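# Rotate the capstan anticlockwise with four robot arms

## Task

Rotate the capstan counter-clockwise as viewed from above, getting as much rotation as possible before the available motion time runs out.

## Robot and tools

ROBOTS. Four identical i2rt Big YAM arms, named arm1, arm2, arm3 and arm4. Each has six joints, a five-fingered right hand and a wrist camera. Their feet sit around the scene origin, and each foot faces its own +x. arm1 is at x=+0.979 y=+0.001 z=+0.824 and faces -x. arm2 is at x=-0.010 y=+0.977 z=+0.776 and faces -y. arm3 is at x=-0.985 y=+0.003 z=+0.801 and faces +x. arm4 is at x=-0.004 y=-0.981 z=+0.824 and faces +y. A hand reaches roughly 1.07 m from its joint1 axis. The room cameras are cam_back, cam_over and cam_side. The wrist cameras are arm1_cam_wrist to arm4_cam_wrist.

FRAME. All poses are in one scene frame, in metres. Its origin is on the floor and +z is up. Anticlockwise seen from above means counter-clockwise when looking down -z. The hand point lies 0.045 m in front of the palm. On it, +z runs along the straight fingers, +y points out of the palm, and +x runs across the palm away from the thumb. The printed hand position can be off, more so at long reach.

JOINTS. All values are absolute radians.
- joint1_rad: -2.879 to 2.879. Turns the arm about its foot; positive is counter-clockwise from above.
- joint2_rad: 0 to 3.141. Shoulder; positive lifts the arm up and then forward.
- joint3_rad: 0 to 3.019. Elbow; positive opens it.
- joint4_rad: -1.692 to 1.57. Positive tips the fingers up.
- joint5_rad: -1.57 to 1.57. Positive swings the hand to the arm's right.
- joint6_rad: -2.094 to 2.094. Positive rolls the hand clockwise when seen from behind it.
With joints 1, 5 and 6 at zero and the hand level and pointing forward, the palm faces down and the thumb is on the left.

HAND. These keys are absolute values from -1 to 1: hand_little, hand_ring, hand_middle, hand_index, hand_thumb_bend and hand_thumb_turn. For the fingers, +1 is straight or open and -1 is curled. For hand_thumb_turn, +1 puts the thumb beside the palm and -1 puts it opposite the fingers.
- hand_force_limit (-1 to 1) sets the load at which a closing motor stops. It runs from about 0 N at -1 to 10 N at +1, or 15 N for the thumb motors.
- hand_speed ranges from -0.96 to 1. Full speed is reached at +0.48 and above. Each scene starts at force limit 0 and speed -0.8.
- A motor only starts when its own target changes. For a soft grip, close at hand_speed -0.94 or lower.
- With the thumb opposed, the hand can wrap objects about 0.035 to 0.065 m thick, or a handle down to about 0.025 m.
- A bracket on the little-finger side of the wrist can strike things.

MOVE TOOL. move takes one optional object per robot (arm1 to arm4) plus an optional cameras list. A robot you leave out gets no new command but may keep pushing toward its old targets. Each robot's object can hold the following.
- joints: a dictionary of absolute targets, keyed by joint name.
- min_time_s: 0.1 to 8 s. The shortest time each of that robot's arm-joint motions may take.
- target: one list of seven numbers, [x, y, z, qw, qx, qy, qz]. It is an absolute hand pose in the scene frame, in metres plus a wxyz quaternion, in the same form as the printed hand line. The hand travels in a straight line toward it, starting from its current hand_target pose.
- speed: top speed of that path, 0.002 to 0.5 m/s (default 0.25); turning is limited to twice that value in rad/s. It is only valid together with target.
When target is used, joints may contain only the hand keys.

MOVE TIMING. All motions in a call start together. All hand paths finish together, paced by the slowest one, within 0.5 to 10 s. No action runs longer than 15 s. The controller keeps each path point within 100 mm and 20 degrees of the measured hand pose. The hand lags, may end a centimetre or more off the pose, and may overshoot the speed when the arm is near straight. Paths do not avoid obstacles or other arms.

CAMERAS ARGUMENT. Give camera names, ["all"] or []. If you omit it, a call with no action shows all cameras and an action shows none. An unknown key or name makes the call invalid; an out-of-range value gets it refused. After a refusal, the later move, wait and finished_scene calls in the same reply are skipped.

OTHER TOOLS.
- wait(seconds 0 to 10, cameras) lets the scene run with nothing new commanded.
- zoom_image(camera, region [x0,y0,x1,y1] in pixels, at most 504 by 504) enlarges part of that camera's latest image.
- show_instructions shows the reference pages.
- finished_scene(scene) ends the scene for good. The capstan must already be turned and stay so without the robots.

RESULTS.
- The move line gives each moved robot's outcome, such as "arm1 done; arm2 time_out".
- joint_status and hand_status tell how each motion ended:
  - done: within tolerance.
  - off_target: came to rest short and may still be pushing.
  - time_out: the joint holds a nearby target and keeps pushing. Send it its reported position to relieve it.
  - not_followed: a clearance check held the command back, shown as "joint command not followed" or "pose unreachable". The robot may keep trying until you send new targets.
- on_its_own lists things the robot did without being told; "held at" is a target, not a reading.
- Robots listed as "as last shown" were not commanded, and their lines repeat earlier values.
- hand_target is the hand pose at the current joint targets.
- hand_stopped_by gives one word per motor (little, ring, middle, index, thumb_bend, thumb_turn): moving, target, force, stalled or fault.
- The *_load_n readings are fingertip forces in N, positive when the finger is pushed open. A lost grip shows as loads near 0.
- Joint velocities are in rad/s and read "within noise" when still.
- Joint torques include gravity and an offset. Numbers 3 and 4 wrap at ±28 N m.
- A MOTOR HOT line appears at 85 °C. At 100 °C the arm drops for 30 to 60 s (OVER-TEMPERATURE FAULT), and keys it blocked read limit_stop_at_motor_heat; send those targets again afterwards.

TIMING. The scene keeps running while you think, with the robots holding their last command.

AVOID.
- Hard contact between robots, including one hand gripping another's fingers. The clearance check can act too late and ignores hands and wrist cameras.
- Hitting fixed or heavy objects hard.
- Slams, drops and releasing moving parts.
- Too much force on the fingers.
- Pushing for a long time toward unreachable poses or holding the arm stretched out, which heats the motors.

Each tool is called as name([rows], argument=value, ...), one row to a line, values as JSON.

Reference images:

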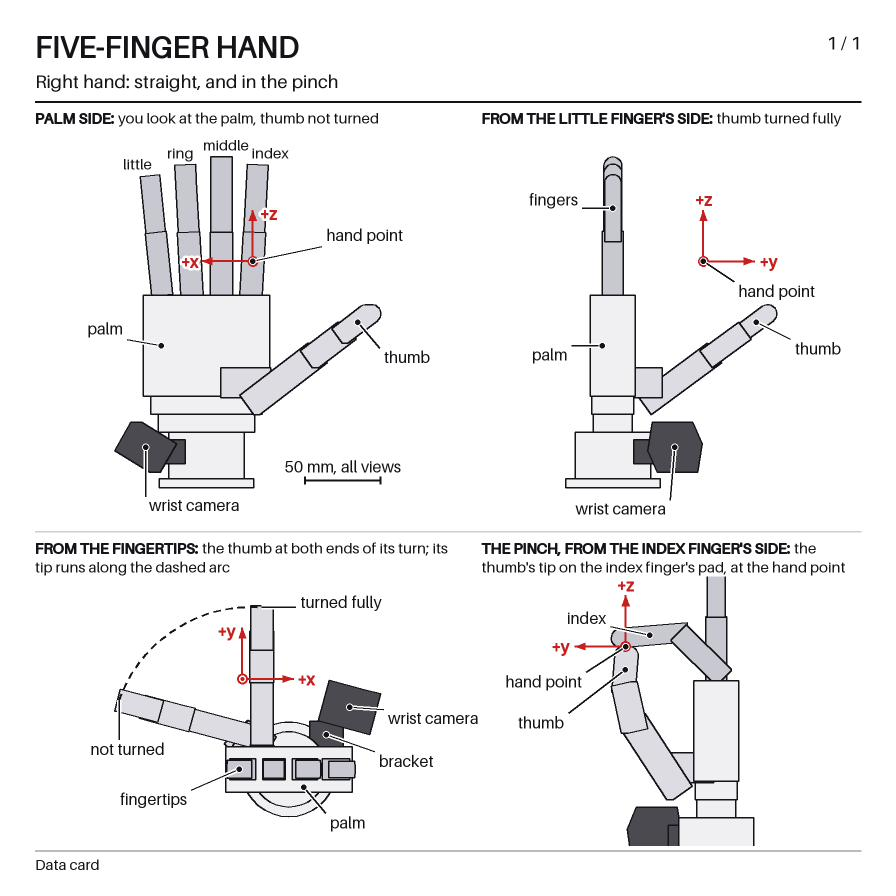

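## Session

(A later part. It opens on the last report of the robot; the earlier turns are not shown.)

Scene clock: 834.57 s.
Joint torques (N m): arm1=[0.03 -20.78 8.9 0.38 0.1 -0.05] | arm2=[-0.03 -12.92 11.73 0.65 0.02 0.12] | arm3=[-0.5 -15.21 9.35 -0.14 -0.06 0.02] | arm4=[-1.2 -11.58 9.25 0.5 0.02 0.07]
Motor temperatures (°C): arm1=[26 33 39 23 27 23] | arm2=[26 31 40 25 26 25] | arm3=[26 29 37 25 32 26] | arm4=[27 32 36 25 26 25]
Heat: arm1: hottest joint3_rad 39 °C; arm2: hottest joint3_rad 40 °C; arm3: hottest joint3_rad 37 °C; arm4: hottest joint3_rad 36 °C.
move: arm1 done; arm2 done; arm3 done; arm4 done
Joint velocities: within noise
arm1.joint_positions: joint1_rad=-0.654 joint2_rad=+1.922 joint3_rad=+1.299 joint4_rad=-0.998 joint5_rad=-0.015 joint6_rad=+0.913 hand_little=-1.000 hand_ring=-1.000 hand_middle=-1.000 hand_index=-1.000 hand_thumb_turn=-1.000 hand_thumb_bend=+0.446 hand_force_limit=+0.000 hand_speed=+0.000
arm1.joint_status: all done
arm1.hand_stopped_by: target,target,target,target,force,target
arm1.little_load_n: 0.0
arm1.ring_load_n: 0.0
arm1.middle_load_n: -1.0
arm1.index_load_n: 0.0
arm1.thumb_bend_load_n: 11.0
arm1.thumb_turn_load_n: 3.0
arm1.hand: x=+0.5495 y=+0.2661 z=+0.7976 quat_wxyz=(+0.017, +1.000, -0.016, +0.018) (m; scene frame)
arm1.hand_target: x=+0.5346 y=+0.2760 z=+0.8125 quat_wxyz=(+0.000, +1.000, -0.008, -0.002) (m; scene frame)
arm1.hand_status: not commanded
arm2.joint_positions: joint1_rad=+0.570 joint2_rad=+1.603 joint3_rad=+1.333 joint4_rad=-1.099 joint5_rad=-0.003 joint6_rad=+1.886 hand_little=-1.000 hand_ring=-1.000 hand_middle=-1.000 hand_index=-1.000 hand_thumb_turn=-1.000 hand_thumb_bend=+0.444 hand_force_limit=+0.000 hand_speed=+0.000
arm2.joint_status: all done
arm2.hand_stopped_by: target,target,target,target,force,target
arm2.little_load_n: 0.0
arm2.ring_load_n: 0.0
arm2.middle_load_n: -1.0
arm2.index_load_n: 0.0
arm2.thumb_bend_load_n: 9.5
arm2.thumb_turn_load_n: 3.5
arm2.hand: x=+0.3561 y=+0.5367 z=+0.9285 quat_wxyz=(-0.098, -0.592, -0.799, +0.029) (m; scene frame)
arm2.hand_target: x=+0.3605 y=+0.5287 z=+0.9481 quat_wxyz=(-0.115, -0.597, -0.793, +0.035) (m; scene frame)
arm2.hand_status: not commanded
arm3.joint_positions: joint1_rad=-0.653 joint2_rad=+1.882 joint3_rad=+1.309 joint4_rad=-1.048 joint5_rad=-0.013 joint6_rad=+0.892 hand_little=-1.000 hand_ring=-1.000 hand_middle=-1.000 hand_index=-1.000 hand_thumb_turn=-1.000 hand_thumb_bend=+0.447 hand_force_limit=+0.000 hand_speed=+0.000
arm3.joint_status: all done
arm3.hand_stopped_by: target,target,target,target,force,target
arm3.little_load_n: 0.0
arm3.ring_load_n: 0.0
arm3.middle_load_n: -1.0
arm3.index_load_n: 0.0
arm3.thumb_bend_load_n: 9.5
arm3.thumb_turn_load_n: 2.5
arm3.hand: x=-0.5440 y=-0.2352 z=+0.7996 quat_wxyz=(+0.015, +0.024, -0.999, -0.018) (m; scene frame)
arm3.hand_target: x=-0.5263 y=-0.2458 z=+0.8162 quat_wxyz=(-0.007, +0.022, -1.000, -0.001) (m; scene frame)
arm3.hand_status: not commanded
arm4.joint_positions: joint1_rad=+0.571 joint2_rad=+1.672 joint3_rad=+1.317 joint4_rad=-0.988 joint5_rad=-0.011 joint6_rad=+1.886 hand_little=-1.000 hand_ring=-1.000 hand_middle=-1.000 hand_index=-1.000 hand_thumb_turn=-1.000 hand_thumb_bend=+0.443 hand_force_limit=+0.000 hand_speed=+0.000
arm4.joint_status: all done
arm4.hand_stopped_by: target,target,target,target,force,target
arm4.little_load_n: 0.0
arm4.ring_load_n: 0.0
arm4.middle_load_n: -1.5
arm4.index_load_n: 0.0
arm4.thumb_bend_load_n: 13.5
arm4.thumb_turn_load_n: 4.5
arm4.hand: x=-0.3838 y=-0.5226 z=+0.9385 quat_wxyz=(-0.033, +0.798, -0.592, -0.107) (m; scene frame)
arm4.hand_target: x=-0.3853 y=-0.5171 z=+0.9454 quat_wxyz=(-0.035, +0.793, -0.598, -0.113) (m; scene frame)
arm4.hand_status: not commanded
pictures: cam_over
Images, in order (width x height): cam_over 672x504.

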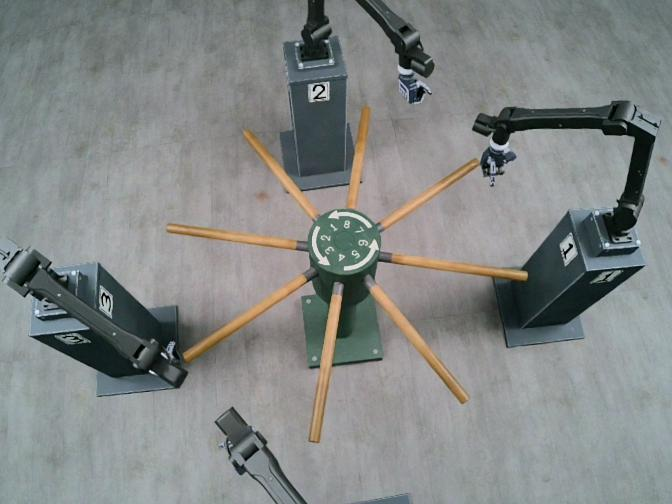

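move(arm1={"joints":{"joint1_rad":0.57,"joint2_rad":1.67,"joint3_rad":1.33,"joint4_rad":-0.99,"joint6_rad":1.9}}, arm3={"joints":{"joint1_rad":0.57,"joint2_rad":1.63,"joint3_rad":1.345,"joint4_rad":-1.04,"joint6_rad":1.9}}, arm2={"joints":{"joint1_rad":-0.65,"joint2_rad":1.83,"joint6_rad":0.9}}, arm4={"joints":{"joint1_rad":-0.65,"joint2_rad":1.91,"joint6_rad":0.9}}, cameras=["cam_over"])

move(arm1={"joints":{"joint1_rad":-0.65,"joint2_rad":1.91,"joint6_rad":0.9}}, arm3={"joints":{"joint1_rad":-0.65,"joint2_rad":1.87,"joint6_rad":0.9}}, arm2={"joints":{"joint1_rad":0.57,"joint2_rad":1.59,"joint3_rad":1.36,"joint4_rad":-1.10,"joint6_rad":1.9}}, arm4={"joints":{"joint1_rad":0.57,"joint2_rad":1.67,"joint3_rad":1.33,"joint4_rad":-0.99,"joint6_rad":1.9}}, cameras=["cam_over"])

move(arm1={"joints":{"joint1_rad":0.57,"joint2_rad":1.67,"joint3_rad":1.33,"joint4_rad":-0.99,"joint6_rad":1.9}}, arm3={"joints":{"joint1_rad":0.57,"joint2_rad":1.63,"joint3_rad":1.345,"joint4_rad":-1.04,"joint6_rad":1.9}}, arm2={"joints":{"joint1_rad":-0.65,"joint2_rad":1.83,"joint6_rad":0.9}}, arm4={"joints":{"joint1_rad":-0.65,"joint2_rad":1.91,"joint6_rad":0.9}}, cameras=["cam_over"])

move(arm1={"joints":{"joint1_rad":-0.65,"joint2_rad":1.91,"joint6_rad":0.9}}, arm3={"joints":{"joint1_rad":-0.65,"joint2_rad":1.87,"joint6_rad":0.9}}, arm2={"joints":{"joint1_rad":0.57,"joint2_rad":1.59,"joint3_rad":1.36,"joint4_rad":-1.10,"joint6_rad":1.9}}, arm4={"joints":{"joint1_rad":0.57,"joint2_rad":1.67,"joint3_rad":1.33,"joint4_rad":-0.99,"joint6_rad":1.9}}, cameras=["cam_over"])

Scene clock: 853.30 s.
Joint torques (N m): arm1=[-0.44 -19.49 8.13 0.32 0.13 0.18] | arm2=[0.38 -13.63 11.59 0.5 0 0.1] | arm3=[-0.73 -12.45 9.24 0.1 0.03 0.05] | arm4=[-1.26 -13.51 10.3 0.53 0.03 0.09]
Motor temperatures (°C): arm1=[26 33 39 23 27 23] | arm2=[26 32 40 25 26 25] | arm3=[26 29 38 25 31 26] | arm4=[27 32 36 24 26 25]
Heat: arm1: hottest joint3_rad 39 °C; arm2: hottest joint3_rad 40 °C; arm3: hottest joint3_rad 38 °C; arm4: hottest joint3_rad 36 °C.
move: arm1 done; arm2 done; arm3 done; arm4 done
Joint velocities: within noise
arm1.joint_positions: joint1_rad=+0.573 joint2_rad=+1.684 joint3_rad=+1.331 joint4_rad=-0.983 joint5_rad=-0.017 joint6_rad=+1.887 hand_little=-1.000 hand_ring=-1.000 hand_middle=-1.000 hand_index=-1.000 hand_thumb_turn=-1.000 hand_thumb_bend=+0.446 hand_force_limit=+0.000 hand_speed=+0.000
arm1.joint_status: all done
arm1.hand_stopped_by: target,target,target,target,force,target
arm1.little_load_n: 0.0
arm1.ring_load_n: 0.0
arm1.middle_load_n: -1.5
arm1.index_load_n: 0.0
arm1.thumb_bend_load_n: 11.0
arm1.thumb_turn_load_n: 3.0
arm1.hand: x=+0.4895 y=-0.3502 z=+0.9357 quat_wxyz=(+0.051, +0.987, +0.111, -0.100) (m; scene frame)
arm1.hand_target: x=+0.4888 y=-0.3472 z=+0.9426 quat_wxyz=(+0.052, +0.988, +0.103, -0.103) (m; scene frame)
arm1.hand_status: not commanded
arm2.joint_positions: joint1_rad=-0.655 joint2_rad=+1.829 joint3_rad=+1.318 joint4_rad=-1.109 joint5_rad=-0.002 joint6_rad=+0.887 hand_little=-1.000 hand_ring=-1.000 hand_middle=-1.000 hand_index=-1.000 hand_thumb_turn=-1.000 hand_thumb_bend=+0.444 hand_force_limit=+0.000 hand_speed=+0.000
arm2.joint_status: all done
arm2.hand_stopped_by: target,target,target,target,force,target
arm2.little_load_n: 0.0
arm2.ring_load_n: 0.0
arm2.middle_load_n: -1.0
arm2.index_load_n: 0.0
arm2.thumb_bend_load_n: 9.5
arm2.thumb_turn_load_n: 3.5
arm2.hand: x=-0.2386 y=+0.5386 z=+0.7993 quat_wxyz=(+0.001, -0.682, -0.731, -0.026) (m; scene frame)
arm2.hand_target: x=-0.2486 y=+0.5196 z=+0.8118 quat_wxyz=(-0.002, -0.685, -0.729, -0.002) (m; scene frame)
arm2.hand_status: not commanded
arm3.joint_positions: joint1_rad=+0.572 joint2_rad=+1.631 joint3_rad=+1.330 joint4_rad=-1.039 joint5_rad=-0.014 joint6_rad=+1.892 hand_little=-1.000 hand_ring=-1.000 hand_middle=-1.000 hand_index=-1.000 hand_thumb_turn=-1.000 hand_thumb_bend=+0.447 hand_force_limit=+0.000 hand_speed=+0.000
arm3.joint_status: all done
arm3.hand_stopped_by: target,target,target,target,force,target
arm3.little_load_n: 0.0
arm3.ring_load_n: 0.0
arm3.middle_load_n: -1.0
arm3.index_load_n: 0.0
arm3.thumb_bend_load_n: 10.0
arm3.thumb_turn_load_n: 2.5
arm3.hand: x=-0.5281 y=+0.3720 z=+0.9416 quat_wxyz=(-0.100, +0.136, -0.984, -0.055) (m; scene frame)
arm3.hand_target: x=-0.5225 y=+0.3738 z=+0.9492 quat_wxyz=(-0.107, +0.131, -0.984, -0.058) (m; scene frame)
arm3.hand_status: not commanded
arm4.joint_positions: joint1_rad=-0.653 joint2_rad=+1.917 joint3_rad=+1.289 joint4_rad=-1.000 joint5_rad=-0.011 joint6_rad=+0.886 hand_little=-1.000 hand_ring=-1.000 hand_middle=-1.000 hand_index=-1.000 hand_thumb_turn=-1.000 hand_thumb_bend=+0.443 hand_force_limit=+0.000 hand_speed=+0.000
arm4.joint_status: all done
arm4.hand_stopped_by: target,target,target,target,force,target
arm4.little_load_n: 0.0
arm4.ring_load_n: 0.0
arm4.middle_load_n: -2.0
arm4.index_load_n: 0.0
arm4.thumb_bend_load_n: 13.5
arm4.thumb_turn_load_n: 5.0
arm4.hand: x=+0.2266 y=-0.5387 z=+0.7984 quat_wxyz=(+0.027, +0.731, -0.682, +0.001) (m; scene frame)
arm4.hand_target: x=+0.2395 y=-0.5180 z=+0.8135 quat_wxyz=(-0.002, +0.727, -0.686, -0.002) (m; scene frame)
arm4.hand_status: not commanded
pictures: cam_over
Images, in order (width x height): cam_over 672x504.

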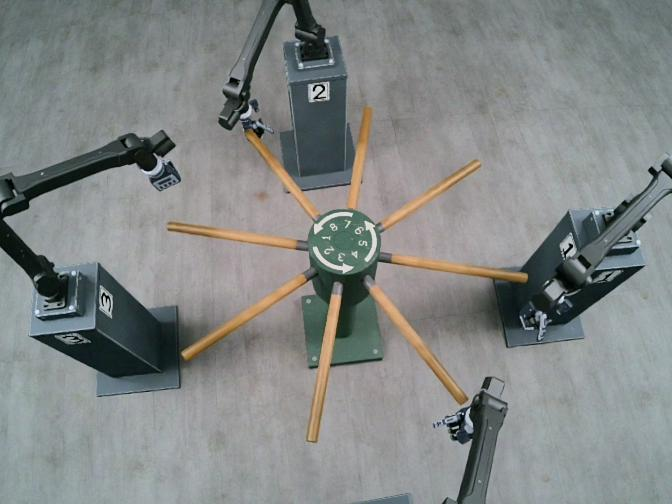

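Scene clock: 855.43 s.
Joint torques (N m): arm1=[-0.85 -18.96 9.21 0.43 0.04 0.17] | arm2=[-0.09 -12.04 11.11 0.64 -0.04 0.12] | arm3=[-1.2 -14.51 9.58 -0.17 -0.03 0.02] | arm4=[-1.61 -13.1 7.8 0.25 0.07 0.09]
Motor temperatures (°C): arm1=[26 33 39 23 28 23] | arm2=[26 32 40 25 26 25] | arm3=[26 29 37 25 31 26] | arm4=[27 32 36 24 26 25]
Heat: arm1: hottest joint3_rad 39 °C; arm2: hottest joint3_rad 40 °C; arm3: hottest joint3_rad 37 °C; arm4: hottest joint3_rad 36 °C.
move: arm1 done; arm2 done; arm3 done; arm4 done
Joint velocities: within noise
arm1.joint_positions: joint1_rad=-0.644 joint2_rad=+1.903 joint3_rad=+1.296 joint4_rad=-0.999 joint5_rad=-0.013 joint6_rad=+0.888 hand_little=-1.000 hand_ring=-1.000 hand_middle=-1.000 hand_index=-1.000 hand_thumb_turn=-1.000 hand_thumb_bend=+0.446 hand_force_limit=+0.000 hand_speed=+0.000
arm1.joint_status: all done
arm1.hand_stopped_by: target,target,target,target,force,target
arm1.little_load_n: 0.0
arm1.ring_load_n: 0.0
arm1.middle_load_n: -1.0
arm1.index_load_n: 0.0
arm1.thumb_bend_load_n: 11.0
arm1.thumb_turn_load_n: 3.0
arm1.hand: x=+0.5473 y=+0.2622 z=+0.8062 quat_wxyz=(+0.011, +1.000, +0.002, +0.012) (m; scene frame)
arm1.hand_target: x=+0.5344 y=+0.2763 z=+0.8129 quat_wxyz=(+0.000, +1.000, -0.008, -0.002) (m; scene frame)
arm1.hand_status: not commanded
arm2.joint_positions: joint1_rad=+0.569 joint2_rad=+1.592 joint3_rad=+1.342 joint4_rad=-1.098 joint5_rad=-0.002 joint6_rad=+1.886 hand_little=-1.000 hand_ring=-1.000 hand_middle=-1.000 hand_index=-1.000 hand_thumb_turn=-1.000 hand_thumb_bend=+0.444 hand_force_limit=+0.000 hand_speed=+0.000
arm2.joint_status: all done
arm2.hand_stopped_by: target,target,target,target,force,target
arm2.little_load_n: 0.0
arm2.ring_load_n: 0.0
arm2.middle_load_n: -1.0
arm2.index_load_n: 0.0
arm2.thumb_bend_load_n: 9.5
arm2.thumb_turn_load_n: 3.5
arm2.hand: x=+0.3573 y=+0.5341 z=+0.9385 quat_wxyz=(-0.107, -0.592, -0.798, +0.032) (m; scene frame)
arm2.hand_target: x=+0.3607 y=+0.5287 z=+0.9483 quat_wxyz=(-0.116, -0.597, -0.793, +0.035) (m; scene frame)
arm2.hand_status: not commanded
arm3.joint_positions: joint1_rad=-0.644 joint2_rad=+1.873 joint3_rad=+1.309 joint4_rad=-1.047 joint5_rad=-0.013 joint6_rad=+0.892 hand_little=-1.000 hand_ring=-1.000 hand_middle=-1.000 hand_index=-1.000 hand_thumb_turn=-1.000 hand_thumb_bend=+0.447 hand_force_limit=+0.000 hand_speed=+0.000
arm3.joint_status: all done
arm3.hand_stopped_by: target,target,target,target,force,target
arm3.little_load_n: 0.0
arm3.ring_load_n: 0.0
arm3.middle_load_n: -1.0
arm3.index_load_n: 0.0
arm3.thumb_bend_load_n: 9.5
arm3.thumb_turn_load_n: 3.0
arm3.hand: x=-0.5409 y=-0.2320 z=+0.8036 quat_wxyz=(+0.012, +0.028, -0.999, -0.015) (m; scene frame)
arm3.hand_target: x=-0.5264 y=-0.2458 z=+0.8163 quat_wxyz=(-0.007, +0.022, -1.000, -0.001) (m; scene frame)
arm3.hand_status: not commanded
arm4.joint_positions: joint1_rad=+0.569 joint2_rad=+1.686 joint3_rad=+1.338 joint4_rad=-0.979 joint5_rad=-0.012 joint6_rad=+1.886 hand_little=-1.000 hand_ring=-1.000 hand_middle=-1.000 hand_index=-1.000 hand_thumb_turn=-1.000 hand_thumb_bend=+0.443 hand_force_limit=+0.000 hand_speed=+0.000
arm4.joint_status: all done
arm4.hand_stopped_by: target,target,target,target,force,target
arm4.little_load_n: 0.0
arm4.ring_load_n: 0.0
arm4.middle_load_n: -2.0
arm4.index_load_n: 0.0
arm4.thumb_bend_load_n: 13.5
arm4.thumb_turn_load_n: 4.5
arm4.hand: x=-0.3885 y=-0.5137 z=+0.9411 quat_wxyz=(-0.035, +0.797, -0.592, -0.114) (m; scene frame)
arm4.hand_target: x=-0.3852 y=-0.5173 z=+0.9454 quat_wxyz=(-0.035, +0.793, -0.598, -0.112) (m; scene frame)
arm4.hand_status: not commanded
pictures: cam_over
Images, in order (width x height): cam_over 672x504.

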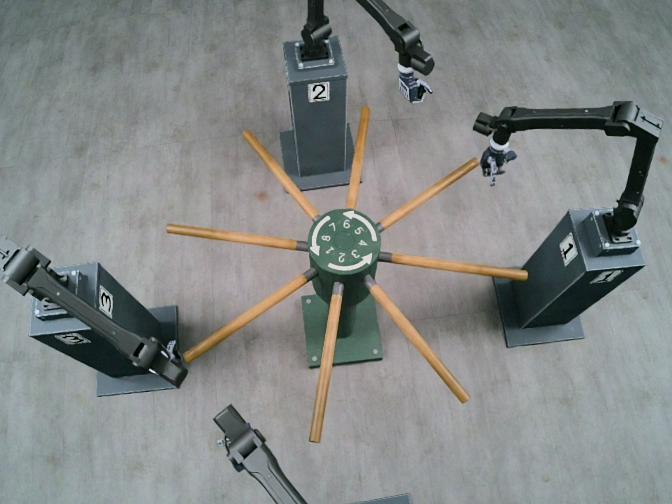

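Scene clock: 857.47 s.
Joint torques (N m): arm1=[-0.44 -18.67 8.38 0.42 0.11 0.18] | arm2=[0.32 -13.57 11.51 0.51 0 0.11] | arm3=[-0.79 -12.51 9.16 0.12 0.02 0.04] | arm4=[-1.14 -13.63 10.07 0.49 0 0.1]
Motor temperatures (°C): arm1=[26 33 39 23 28 23] | arm2=[26 32 40 25 27 25] | arm3=[26 29 37 25 31 26] | arm4=[27 32 36 24 27 25]
Heat: arm1: hottest joint3_rad 39 °C; arm2: hottest joint3_rad 40 °C; arm3: hottest joint3_rad 37 °C; arm4: hottest joint3_rad 36 °C.
move: arm1 done; arm2 done; arm3 done; arm4 done
Joint velocities: within noise
arm1.joint_positions: joint1_rad=+0.573 joint2_rad=+1.676 joint3_rad=+1.327 joint4_rad=-0.985 joint5_rad=-0.017 joint6_rad=+1.887 hand_little=-1.000 hand_ring=-1.000 hand_middle=-1.000 hand_index=-1.000 hand_thumb_turn=-1.000 hand_thumb_bend=+0.446 hand_force_limit=+0.000 hand_speed=+0.000
arm1.joint_status: all done
arm1.hand_stopped_by: target,target,target,target,force,target
arm1.little_load_n: 0.0
arm1.ring_load_n: 0.0
arm1.middle_load_n: -1.5
arm1.index_load_n: 0.0
arm1.thumb_bend_load_n: 10.5
arm1.thumb_turn_load_n: 3.0
arm1.hand: x=+0.4909 y=-0.3492 z=+0.9384 quat_wxyz=(+0.052, +0.987, +0.111, -0.101) (m; scene frame)
arm1.hand_target: x=+0.4891 y=-0.3473 z=+0.9424 quat_wxyz=(+0.052, +0.988, +0.103, -0.103) (m; scene frame)
arm1.hand_status: not commanded
arm2.joint_positions: joint1_rad=-0.656 joint2_rad=+1.830 joint3_rad=+1.319 joint4_rad=-1.109 joint5_rad=-0.002 joint6_rad=+0.886 hand_little=-1.000 hand_ring=-1.000 hand_middle=-1.000 hand_index=-1.000 hand_thumb_turn=-1.000 hand_thumb_bend=+0.444 hand_force_limit=+0.000 hand_speed=+0.000
arm2.joint_status: all done
arm2.hand_stopped_by: target,target,target,target,force,target
arm2.little_load_n: 0.0
arm2.ring_load_n: 0.0
arm2.middle_load_n: -1.0
arm2.index_load_n: 0.0
arm2.thumb_bend_load_n: 9.5
arm2.thumb_turn_load_n: 3.5
arm2.hand: x=-0.2391 y=+0.5385 z=+0.7993 quat_wxyz=(+0.001, -0.682, -0.731, -0.026) (m; scene frame)
arm2.hand_target: x=-0.2487 y=+0.5195 z=+0.8119 quat_wxyz=(-0.002, -0.685, -0.729, -0.002) (m; scene frame)
arm2.hand_status: not commanded
arm3.joint_positions: joint1_rad=+0.572 joint2_rad=+1.631 joint3_rad=+1.330 joint4_rad=-1.039 joint5_rad=-0.014 joint6_rad=+1.892 hand_little=-1.000 hand_ring=-1.000 hand_middle=-1.000 hand_index=-1.000 hand_thumb_turn=-1.000 hand_thumb_bend=+0.447 hand_force_limit=+0.000 hand_speed=+0.000
arm3.joint_status: all done
arm3.hand_stopped_by: target,target,target,target,force,target
arm3.little_load_n: 0.0
arm3.ring_load_n: 0.0
arm3.middle_load_n: -1.0
arm3.index_load_n: 0.0
arm3.thumb_bend_load_n: 10.0
arm3.thumb_turn_load_n: 2.5
arm3.hand: x=-0.5279 y=+0.3718 z=+0.9418 quat_wxyz=(-0.100, +0.136, -0.984, -0.055) (m; scene frame)
arm3.hand_target: x=-0.5225 y=+0.3737 z=+0.9493 quat_wxyz=(-0.107, +0.131, -0.984, -0.058) (m; scene frame)
arm3.hand_status: not commanded
arm4.joint_positions: joint1_rad=-0.655 joint2_rad=+1.915 joint3_rad=+1.290 joint4_rad=-1.001 joint5_rad=-0.010 joint6_rad=+0.886 hand_little=-1.000 hand_ring=-1.000 hand_middle=-1.000 hand_index=-1.000 hand_thumb_turn=-1.000 hand_thumb_bend=+0.443 hand_force_limit=+0.000 hand_speed=+0.000
arm4.joint_status: all done
arm4.hand_stopped_by: target,target,target,target,force,target
arm4.little_load_n: 0.0
arm4.ring_load_n: 0.0
arm4.middle_load_n: -2.0
arm4.index_load_n: 0.0
arm4.thumb_bend_load_n: 13.5
arm4.thumb_turn_load_n: 4.5
arm4.hand: x=+0.2280 y=-0.5389 z=+0.7993 quat_wxyz=(+0.026, +0.730, -0.683, +0.001) (m; scene frame)
arm4.hand_target: x=+0.2395 y=-0.5182 z=+0.8133 quat_wxyz=(-0.002, +0.727, -0.686, -0.002) (m; scene frame)
arm4.hand_status: not commanded
pictures: cam_over
Images, in order (width x height): cam_over 672x504.

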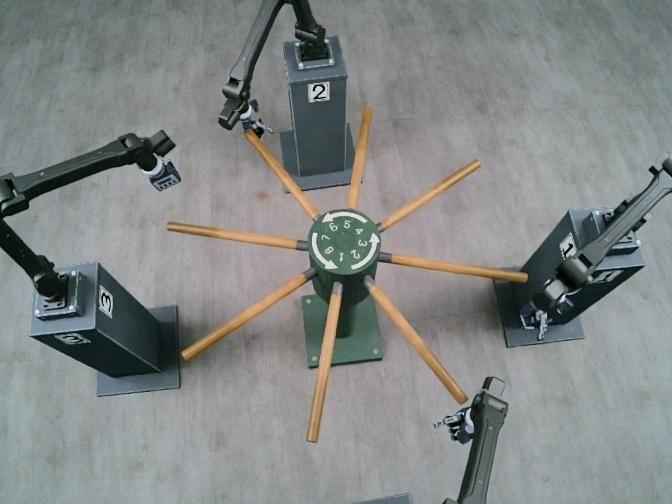

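Scene clock: 859.60 s.
Joint torques (N m): arm1=[-0.79 -18.96 9.21 0.42 0.03 0.17] | arm2=[-0.15 -11.99 11.15 0.66 -0.04 0.12] | arm3=[-1.2 -14.56 9.55 -0.16 -0.04 0.04] | arm4=[-1.38 -12.98 7.84 0.21 0.06 0.1]
Motor temperatures (°C): arm1=[26 33 39 23 29 23] | arm2=[26 32 40 25 26 25] | arm3=[26 29 37 25 32 26] | arm4=[27 33 36 24 27 25]
Heat: arm1: hottest joint3_rad 39 °C; arm2: hottest joint3_rad 40 °C; arm3: hottest joint3_rad 37 °C; arm4: hottest joint3_rad 36 °C.
move: arm1 done; arm2 done; arm3 done; arm4 done
Joint velocities: within noise
arm1.joint_positions: joint1_rad=-0.644 joint2_rad=+1.903 joint3_rad=+1.296 joint4_rad=-0.999 joint5_rad=-0.013 joint6_rad=+0.888 hand_little=-1.000 hand_ring=-1.000 hand_middle=-1.000 hand_index=-1.000 hand_thumb_turn=-1.000 hand_thumb_bend=+0.446 hand_force_limit=+0.000 hand_speed=+0.000
arm1.joint_status: all done
arm1.hand_stopped_by: target,target,target,target,force,target
arm1.little_load_n: 0.0
arm1.ring_load_n: 0.5
arm1.middle_load_n: -1.0
arm1.index_load_n: 0.0
arm1.thumb_bend_load_n: 11.0
arm1.thumb_turn_load_n: 3.0
arm1.hand: x=+0.5475 y=+0.2621 z=+0.8061 quat_wxyz=(+0.011, +1.000, +0.002, +0.012) (m; scene frame)
arm1.hand_target: x=+0.5346 y=+0.2761 z=+0.8126 quat_wxyz=(+0.000, +1.000, -0.008, -0.002) (m; scene frame)
arm1.hand_status: not commanded
arm2.joint_positions: joint1_rad=+0.569 joint2_rad=+1.592 joint3_rad=+1.341 joint4_rad=-1.099 joint5_rad=-0.002 joint6_rad=+1.887 hand_little=-1.000 hand_ring=-1.000 hand_middle=-1.000 hand_index=-1.000 hand_thumb_turn=-1.000 hand_thumb_bend=+0.444 hand_force_limit=+0.000 hand_speed=+0.000
arm2.joint_status: all done
arm2.hand_stopped_by: target,target,target,target,force,target
arm2.little_load_n: 0.0
arm2.ring_load_n: 0.0
arm2.middle_load_n: -1.0
arm2.index_load_n: 0.0
arm2.thumb_bend_load_n: 9.5
arm2.thumb_turn_load_n: 3.5
arm2.hand: x=+0.3571 y=+0.5344 z=+0.9383 quat_wxyz=(-0.106, -0.592, -0.798, +0.032) (m; scene frame)
arm2.hand_target: x=+0.3606 y=+0.5287 z=+0.9483 quat_wxyz=(-0.116, -0.597, -0.793, +0.035) (m; scene frame)
arm2.hand_status: not commanded
arm3.joint_positions: joint1_rad=-0.645 joint2_rad=+1.873 joint3_rad=+1.309 joint4_rad=-1.047 joint5_rad=-0.013 joint6_rad=+0.892 hand_little=-1.000 hand_ring=-1.000 hand_middle=-1.000 hand_index=-1.000 hand_thumb_turn=-1.000 hand_thumb_bend=+0.447 hand_force_limit=+0.000 hand_speed=+0.000
arm3.joint_status: all done
arm3.hand_stopped_by: target,target,target,target,force,target
arm3.little_load_n: 0.0
arm3.ring_load_n: 0.0
arm3.middle_load_n: -1.0
arm3.index_load_n: 0.0
arm3.thumb_bend_load_n: 9.5
arm3.thumb_turn_load_n: 2.5
arm3.hand: x=-0.5410 y=-0.2322 z=+0.8036 quat_wxyz=(+0.012, +0.028, -0.999, -0.015) (m; scene frame)
arm3.hand_target: x=-0.5265 y=-0.2459 z=+0.8162 quat_wxyz=(-0.007, +0.021, -1.000, -0.001) (m; scene frame)
arm3.hand_status: not commanded
arm4.joint_positions: joint1_rad=+0.570 joint2_rad=+1.685 joint3_rad=+1.337 joint4_rad=-0.980 joint5_rad=-0.012 joint6_rad=+1.886 hand_little=-1.000 hand_ring=-1.000 hand_middle=-1.000 hand_index=-1.000 hand_thumb_turn=-1.000 hand_thumb_bend=+0.443 hand_force_limit=+0.000 hand_speed=+0.000
arm4.joint_status: all done
arm4.hand_stopped_by: target,target,target,target,force,target
arm4.little_load_n: 0.0
arm4.ring_load_n: 0.0
arm4.middle_load_n: -1.5
arm4.index_load_n: 0.0
arm4.thumb_bend_load_n: 13.5
arm4.thumb_turn_load_n: 4.5
arm4.hand: x=-0.3886 y=-0.5140 z=+0.9411 quat_wxyz=(-0.035, +0.797, -0.592, -0.114) (m; scene frame)
arm4.hand_target: x=-0.3853 y=-0.5174 z=+0.9454 quat_wxyz=(-0.035, +0.793, -0.597, -0.112) (m; scene frame)
arm4.hand_status: not commanded
pictures: cam_over
Images, in order (width x height): cam_over 672x504.

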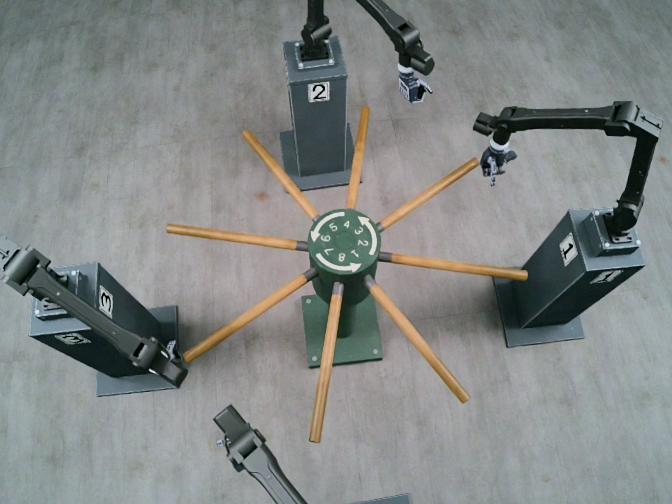

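zoom_image(camera="cam_over", region=[300, 200, 390, 280])

move(arm1={"joints":{"joint1_rad":0.57,"joint2_rad":1.67,"joint3_rad":1.33,"joint4_rad":-0.99,"joint6_rad":1.9}}, arm3={"joints":{"joint1_rad":0.57,"joint2_rad":1.63,"joint3_rad":1.345,"joint4_rad":-1.04,"joint6_rad":1.9}}, arm2={"joints":{"joint1_rad":-0.65,"joint2_rad":1.83,"joint6_rad":0.9}}, arm4={"joints":{"joint1_rad":-0.65,"joint2_rad":1.91,"joint6_rad":0.9}}, cameras=["cam_over"])

zoom_image(camera="cam_over", region=[300, 200, 390, 280])

move(arm1={"joints":{"joint1_rad":-0.65,"joint2_rad":1.91,"joint6_rad":0.9}}, arm3={"joints":{"joint1_rad":-0.65,"joint2_rad":1.87,"joint6_rad":0.9}}, arm2={"joints":{"joint1_rad":0.57,"joint2_rad":1.59,"joint3_rad":1.36,"joint4_rad":-1.10,"joint6_rad":1.9}}, arm4={"joints":{"joint1_rad":0.57,"joint2_rad":1.67,"joint3_rad":1.33,"joint4_rad":-0.99,"joint6_rad":1.9}}, cameras=["cam_over"])

zoom_image(camera="cam_over", region=[300, 200, 390, 280])

Scaled by 5.600 from the camera's 672x504 image, which has a finer 960x720 frame.

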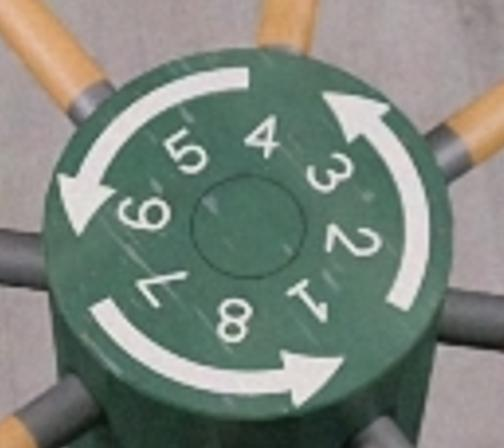

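Scene clock: 878.83 s.
Joint torques (N m): arm1=[-0.44 -18.67 8.4 0.42 0.11 0.18] | arm2=[0.32 -13.68 11.51 0.51 0 0.1] | arm3=[-1.08 -12.69 9.25 0.06 0.01 0.02] | arm4=[-1.03 -13.51 10.1 0.5 0.02 0.09]
Motor temperatures (°C): arm1=[26 34 41 23 27 23] | arm2=[26 31 40 25 26 25] | arm3=[26 29 38 25 30 26] | arm4=[27 33 35 24 26 25]
Heat: arm1: hottest joint3_rad 41 °C; arm2: hottest joint3_rad 40 °C; arm3: hottest joint3_rad 38 °C; arm4: hottest joint3_rad 35 °C.
move: arm1 done; arm2 done; arm3 done; arm4 done
Joint velocities: within noise
arm1.joint_positions: joint1_rad=+0.572 joint2_rad=+1.675 joint3_rad=+1.327 joint4_rad=-0.985 joint5_rad=-0.016 joint6_rad=+1.888 hand_little=-1.000 hand_ring=-1.000 hand_middle=-1.000 hand_index=-1.000 hand_thumb_turn=-1.000 hand_thumb_bend=+0.446 hand_force_limit=+0.000 hand_speed=+0.000
arm1.joint_status: all done
arm1.hand_stopped_by: target,target,target,target,force,target
arm1.little_load_n: 0.0
arm1.ring_load_n: 0.0
arm1.middle_load_n: -1.0
arm1.index_load_n: 0.0
arm1.thumb_bend_load_n: 11.0
arm1.thumb_turn_load_n: 3.0
arm1.hand: x=+0.4908 y=-0.3489 z=+0.9384 quat_wxyz=(+0.051, +0.987, +0.110, -0.101) (m; scene frame)
arm1.hand_target: x=+0.4889 y=-0.3471 z=+0.9424 quat_wxyz=(+0.052, +0.988, +0.103, -0.103) (m; scene frame)
arm1.hand_status: not commanded
arm2.joint_positions: joint1_rad=-0.656 joint2_rad=+1.830 joint3_rad=+1.319 joint4_rad=-1.109 joint5_rad=-0.002 joint6_rad=+0.886 hand_little=-1.000 hand_ring=-1.000 hand_middle=-1.000 hand_index=-1.000 hand_thumb_turn=-1.000 hand_thumb_bend=+0.444 hand_force_limit=+0.000 hand_speed=+0.000
arm2.joint_status: all done
arm2.hand_stopped_by: target,target,target,target,force,target
arm2.little_load_n: 0.0
arm2.ring_load_n: 0.0
arm2.middle_load_n: -1.0
arm2.index_load_n: 0.0
arm2.thumb_bend_load_n: 9.5
arm2.thumb_turn_load_n: 3.0
arm2.hand: x=-0.2391 y=+0.5385 z=+0.7993 quat_wxyz=(+0.001, -0.682, -0.731, -0.026) (m; scene frame)
arm2.hand_target: x=-0.2487 y=+0.5195 z=+0.8118 quat_wxyz=(-0.002, -0.685, -0.729, -0.002) (m; scene frame)
arm2.hand_status: not commanded
arm3.joint_positions: joint1_rad=+0.572 joint2_rad=+1.631 joint3_rad=+1.330 joint4_rad=-1.039 joint5_rad=-0.014 joint6_rad=+1.892 hand_little=-1.000 hand_ring=-1.000 hand_middle=-1.000 hand_index=-1.000 hand_thumb_turn=-1.000 hand_thumb_bend=+0.447 hand_force_limit=+0.000 hand_speed=+0.000
arm3.joint_status: all done
arm3.hand_stopped_by: target,target,target,target,force,target
arm3.little_load_n: 0.0
arm3.ring_load_n: 0.0
arm3.middle_load_n: -1.0
arm3.index_load_n: 0.0
arm3.thumb_bend_load_n: 10.0
arm3.thumb_turn_load_n: 2.5
arm3.hand: x=-0.5282 y=+0.3719 z=+0.9416 quat_wxyz=(-0.100, +0.136, -0.984, -0.055) (m; scene frame)
arm3.hand_target: x=-0.5225 y=+0.3737 z=+0.9493 quat_wxyz=(-0.107, +0.131, -0.984, -0.058) (m; scene frame)
arm3.hand_status: not commanded
arm4.joint_positions: joint1_rad=-0.655 joint2_rad=+1.915 joint3_rad=+1.290 joint4_rad=-1.001 joint5_rad=-0.010 joint6_rad=+0.886 hand_little=-1.000 hand_ring=-1.000 hand_middle=-1.000 hand_index=-1.000 hand_thumb_turn=-1.000 hand_thumb_bend=+0.443 hand_force_limit=+0.000 hand_speed=+0.000
arm4.joint_status: all done
arm4.hand_stopped_by: target,target,target,target,force,target
arm4.little_load_n: 0.0
arm4.ring_load_n: 0.0
arm4.middle_load_n: -1.5
arm4.index_load_n: 0.0
arm4.thumb_bend_load_n: 13.5
arm4.thumb_turn_load_n: 4.5
arm4.hand: x=+0.2279 y=-0.5390 z=+0.7992 quat_wxyz=(+0.026, +0.730, -0.683, +0.001) (m; scene frame)
arm4.hand_target: x=+0.2395 y=-0.5182 z=+0.8133 quat_wxyz=(-0.002, +0.727, -0.686, -0.002) (m; scene frame)
arm4.hand_status: not commanded
pictures: cam_over
Images, in order (width x height): cam_over 672x504.

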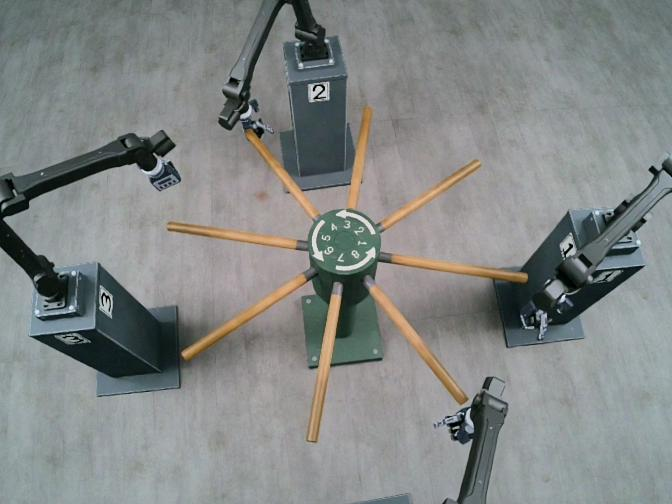

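Scaled by 5.600 from the camera's 672x504 image, which has a finer 960x720 frame.

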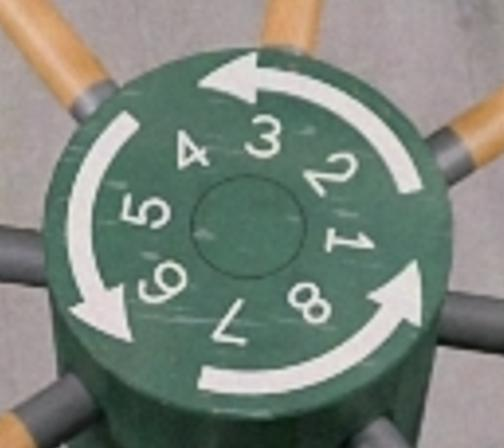

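Scene clock: 880.97 s.
Joint torques (N m): arm1=[-0.85 -18.96 9.21 0.42 0.03 0.17] | arm2=[-0.21 -11.99 11.11 0.66 -0.03 0.12] | arm3=[-0.85 -14.51 9.5 -0.14 -0.04 0.04] | arm4=[-1.61 -12.86 7.76 0.31 0.06 0.08]
Motor temperatures (°C): arm1=[26 34 41 23 29 23] | arm2=[26 31 40 25 26 25] | arm3=[26 29 38 25 31 26] | arm4=[27 33 35 24 26 25]
Heat: arm1: hottest joint3_rad 41 °C; arm2: hottest joint3_rad 40 °C; arm3: hottest joint3_rad 38 °C; arm4: hottest joint3_rad 35 °C.
move: arm1 done; arm2 done; arm3 done; arm4 done
Joint velocities: within noise
arm1.joint_positions: joint1_rad=-0.644 joint2_rad=+1.903 joint3_rad=+1.296 joint4_rad=-0.999 joint5_rad=-0.013 joint6_rad=+0.887 hand_little=-1.000 hand_ring=-1.000 hand_middle=-1.000 hand_index=-1.000 hand_thumb_turn=-1.000 hand_thumb_bend=+0.446 hand_force_limit=+0.000 hand_speed=+0.000
arm1.joint_status: all done
arm1.hand_stopped_by: target,target,target,target,force,target
arm1.little_load_n: 0.0
arm1.ring_load_n: 0.0
arm1.middle_load_n: -1.5
arm1.index_load_n: 0.0
arm1.thumb_bend_load_n: 11.0
arm1.thumb_turn_load_n: 3.0
arm1.hand: x=+0.5475 y=+0.2621 z=+0.8061 quat_wxyz=(+0.011, +1.000, +0.002, +0.012) (m; scene frame)
arm1.hand_target: x=+0.5347 y=+0.2761 z=+0.8126 quat_wxyz=(+0.000, +1.000, -0.007, -0.002) (m; scene frame)
arm1.hand_status: not commanded
arm2.joint_positions: joint1_rad=+0.570 joint2_rad=+1.592 joint3_rad=+1.341 joint4_rad=-1.098 joint5_rad=-0.002 joint6_rad=+1.886 hand_little=-1.000 hand_ring=-1.000 hand_middle=-1.000 hand_index=-1.000 hand_thumb_turn=-1.000 hand_thumb_bend=+0.444 hand_force_limit=+0.000 hand_speed=+0.000
arm2.joint_status: all done
arm2.hand_stopped_by: target,target,target,target,force,target
arm2.little_load_n: 0.0
arm2.ring_load_n: 0.0
arm2.middle_load_n: -1.0
arm2.index_load_n: 0.0
arm2.thumb_bend_load_n: 9.5
arm2.thumb_turn_load_n: 3.0
arm2.hand: x=+0.3576 y=+0.5345 z=+0.9385 quat_wxyz=(-0.107, -0.592, -0.798, +0.032) (m; scene frame)
arm2.hand_target: x=+0.3606 y=+0.5288 z=+0.9482 quat_wxyz=(-0.116, -0.596, -0.794, +0.035) (m; scene frame)
arm2.hand_status: not commanded
arm3.joint_positions: joint1_rad=-0.644 joint2_rad=+1.874 joint3_rad=+1.309 joint4_rad=-1.046 joint5_rad=-0.013 joint6_rad=+0.892 hand_little=-1.000 hand_ring=-1.000 hand_middle=-1.000 hand_index=-1.000 hand_thumb_turn=-1.000 hand_thumb_bend=+0.447 hand_force_limit=+0.000 hand_speed=+0.000
arm3.joint_status: all done
arm3.hand_stopped_by: target,target,target,target,force,target
arm3.little_load_n: 0.0
arm3.ring_load_n: 0.0
arm3.middle_load_n: -1.0
arm3.index_load_n: 0.0
arm3.thumb_bend_load_n: 10.0
arm3.thumb_turn_load_n: 2.5
arm3.hand: x=-0.5409 y=-0.2321 z=+0.8034 quat_wxyz=(+0.012, +0.028, -0.999, -0.015) (m; scene frame)
arm3.hand_target: x=-0.5263 y=-0.2458 z=+0.8161 quat_wxyz=(-0.007, +0.022, -1.000, -0.001) (m; scene frame)
arm3.hand_status: not commanded
arm4.joint_positions: joint1_rad=+0.569 joint2_rad=+1.686 joint3_rad=+1.338 joint4_rad=-0.979 joint5_rad=-0.012 joint6_rad=+1.886 hand_little=-1.000 hand_ring=-1.000 hand_middle=-1.000 hand_index=-1.000 hand_thumb_turn=-1.000 hand_thumb_bend=+0.443 hand_force_limit=+0.000 hand_speed=+0.000
arm4.joint_status: all done
arm4.hand_stopped_by: target,target,target,target,force,target
arm4.little_load_n: 0.0
arm4.ring_load_n: 0.0
arm4.middle_load_n: -2.0
arm4.index_load_n: 0.0
arm4.thumb_bend_load_n: 13.5
arm4.thumb_turn_load_n: 4.5
arm4.hand: x=-0.3885 y=-0.5137 z=+0.9411 quat_wxyz=(-0.035, +0.797, -0.592, -0.114) (m; scene frame)
arm4.hand_target: x=-0.3851 y=-0.5173 z=+0.9454 quat_wxyz=(-0.035, +0.793, -0.598, -0.112) (m; scene frame)
arm4.hand_status: not commanded
pictures: cam_over
Images, in order (width x height): cam_over 672x504.

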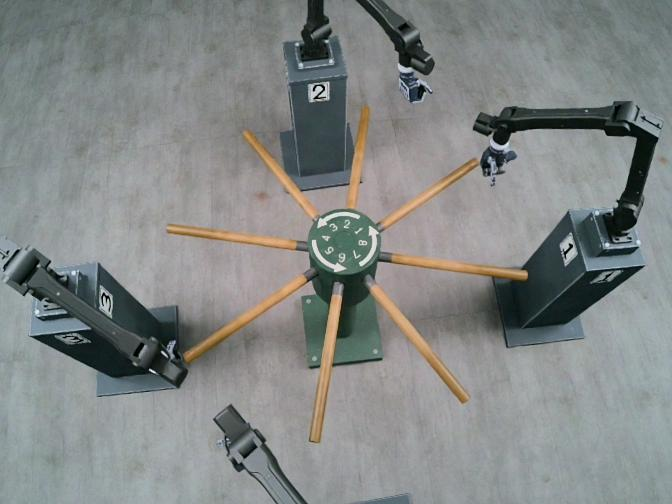

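Scaled by 5.600 from the camera's 672x504 image, which has a finer 960x720 frame.

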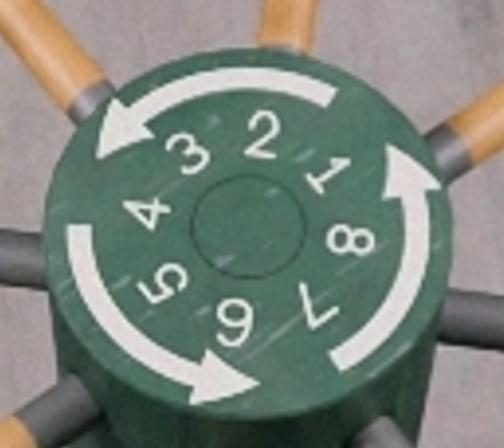

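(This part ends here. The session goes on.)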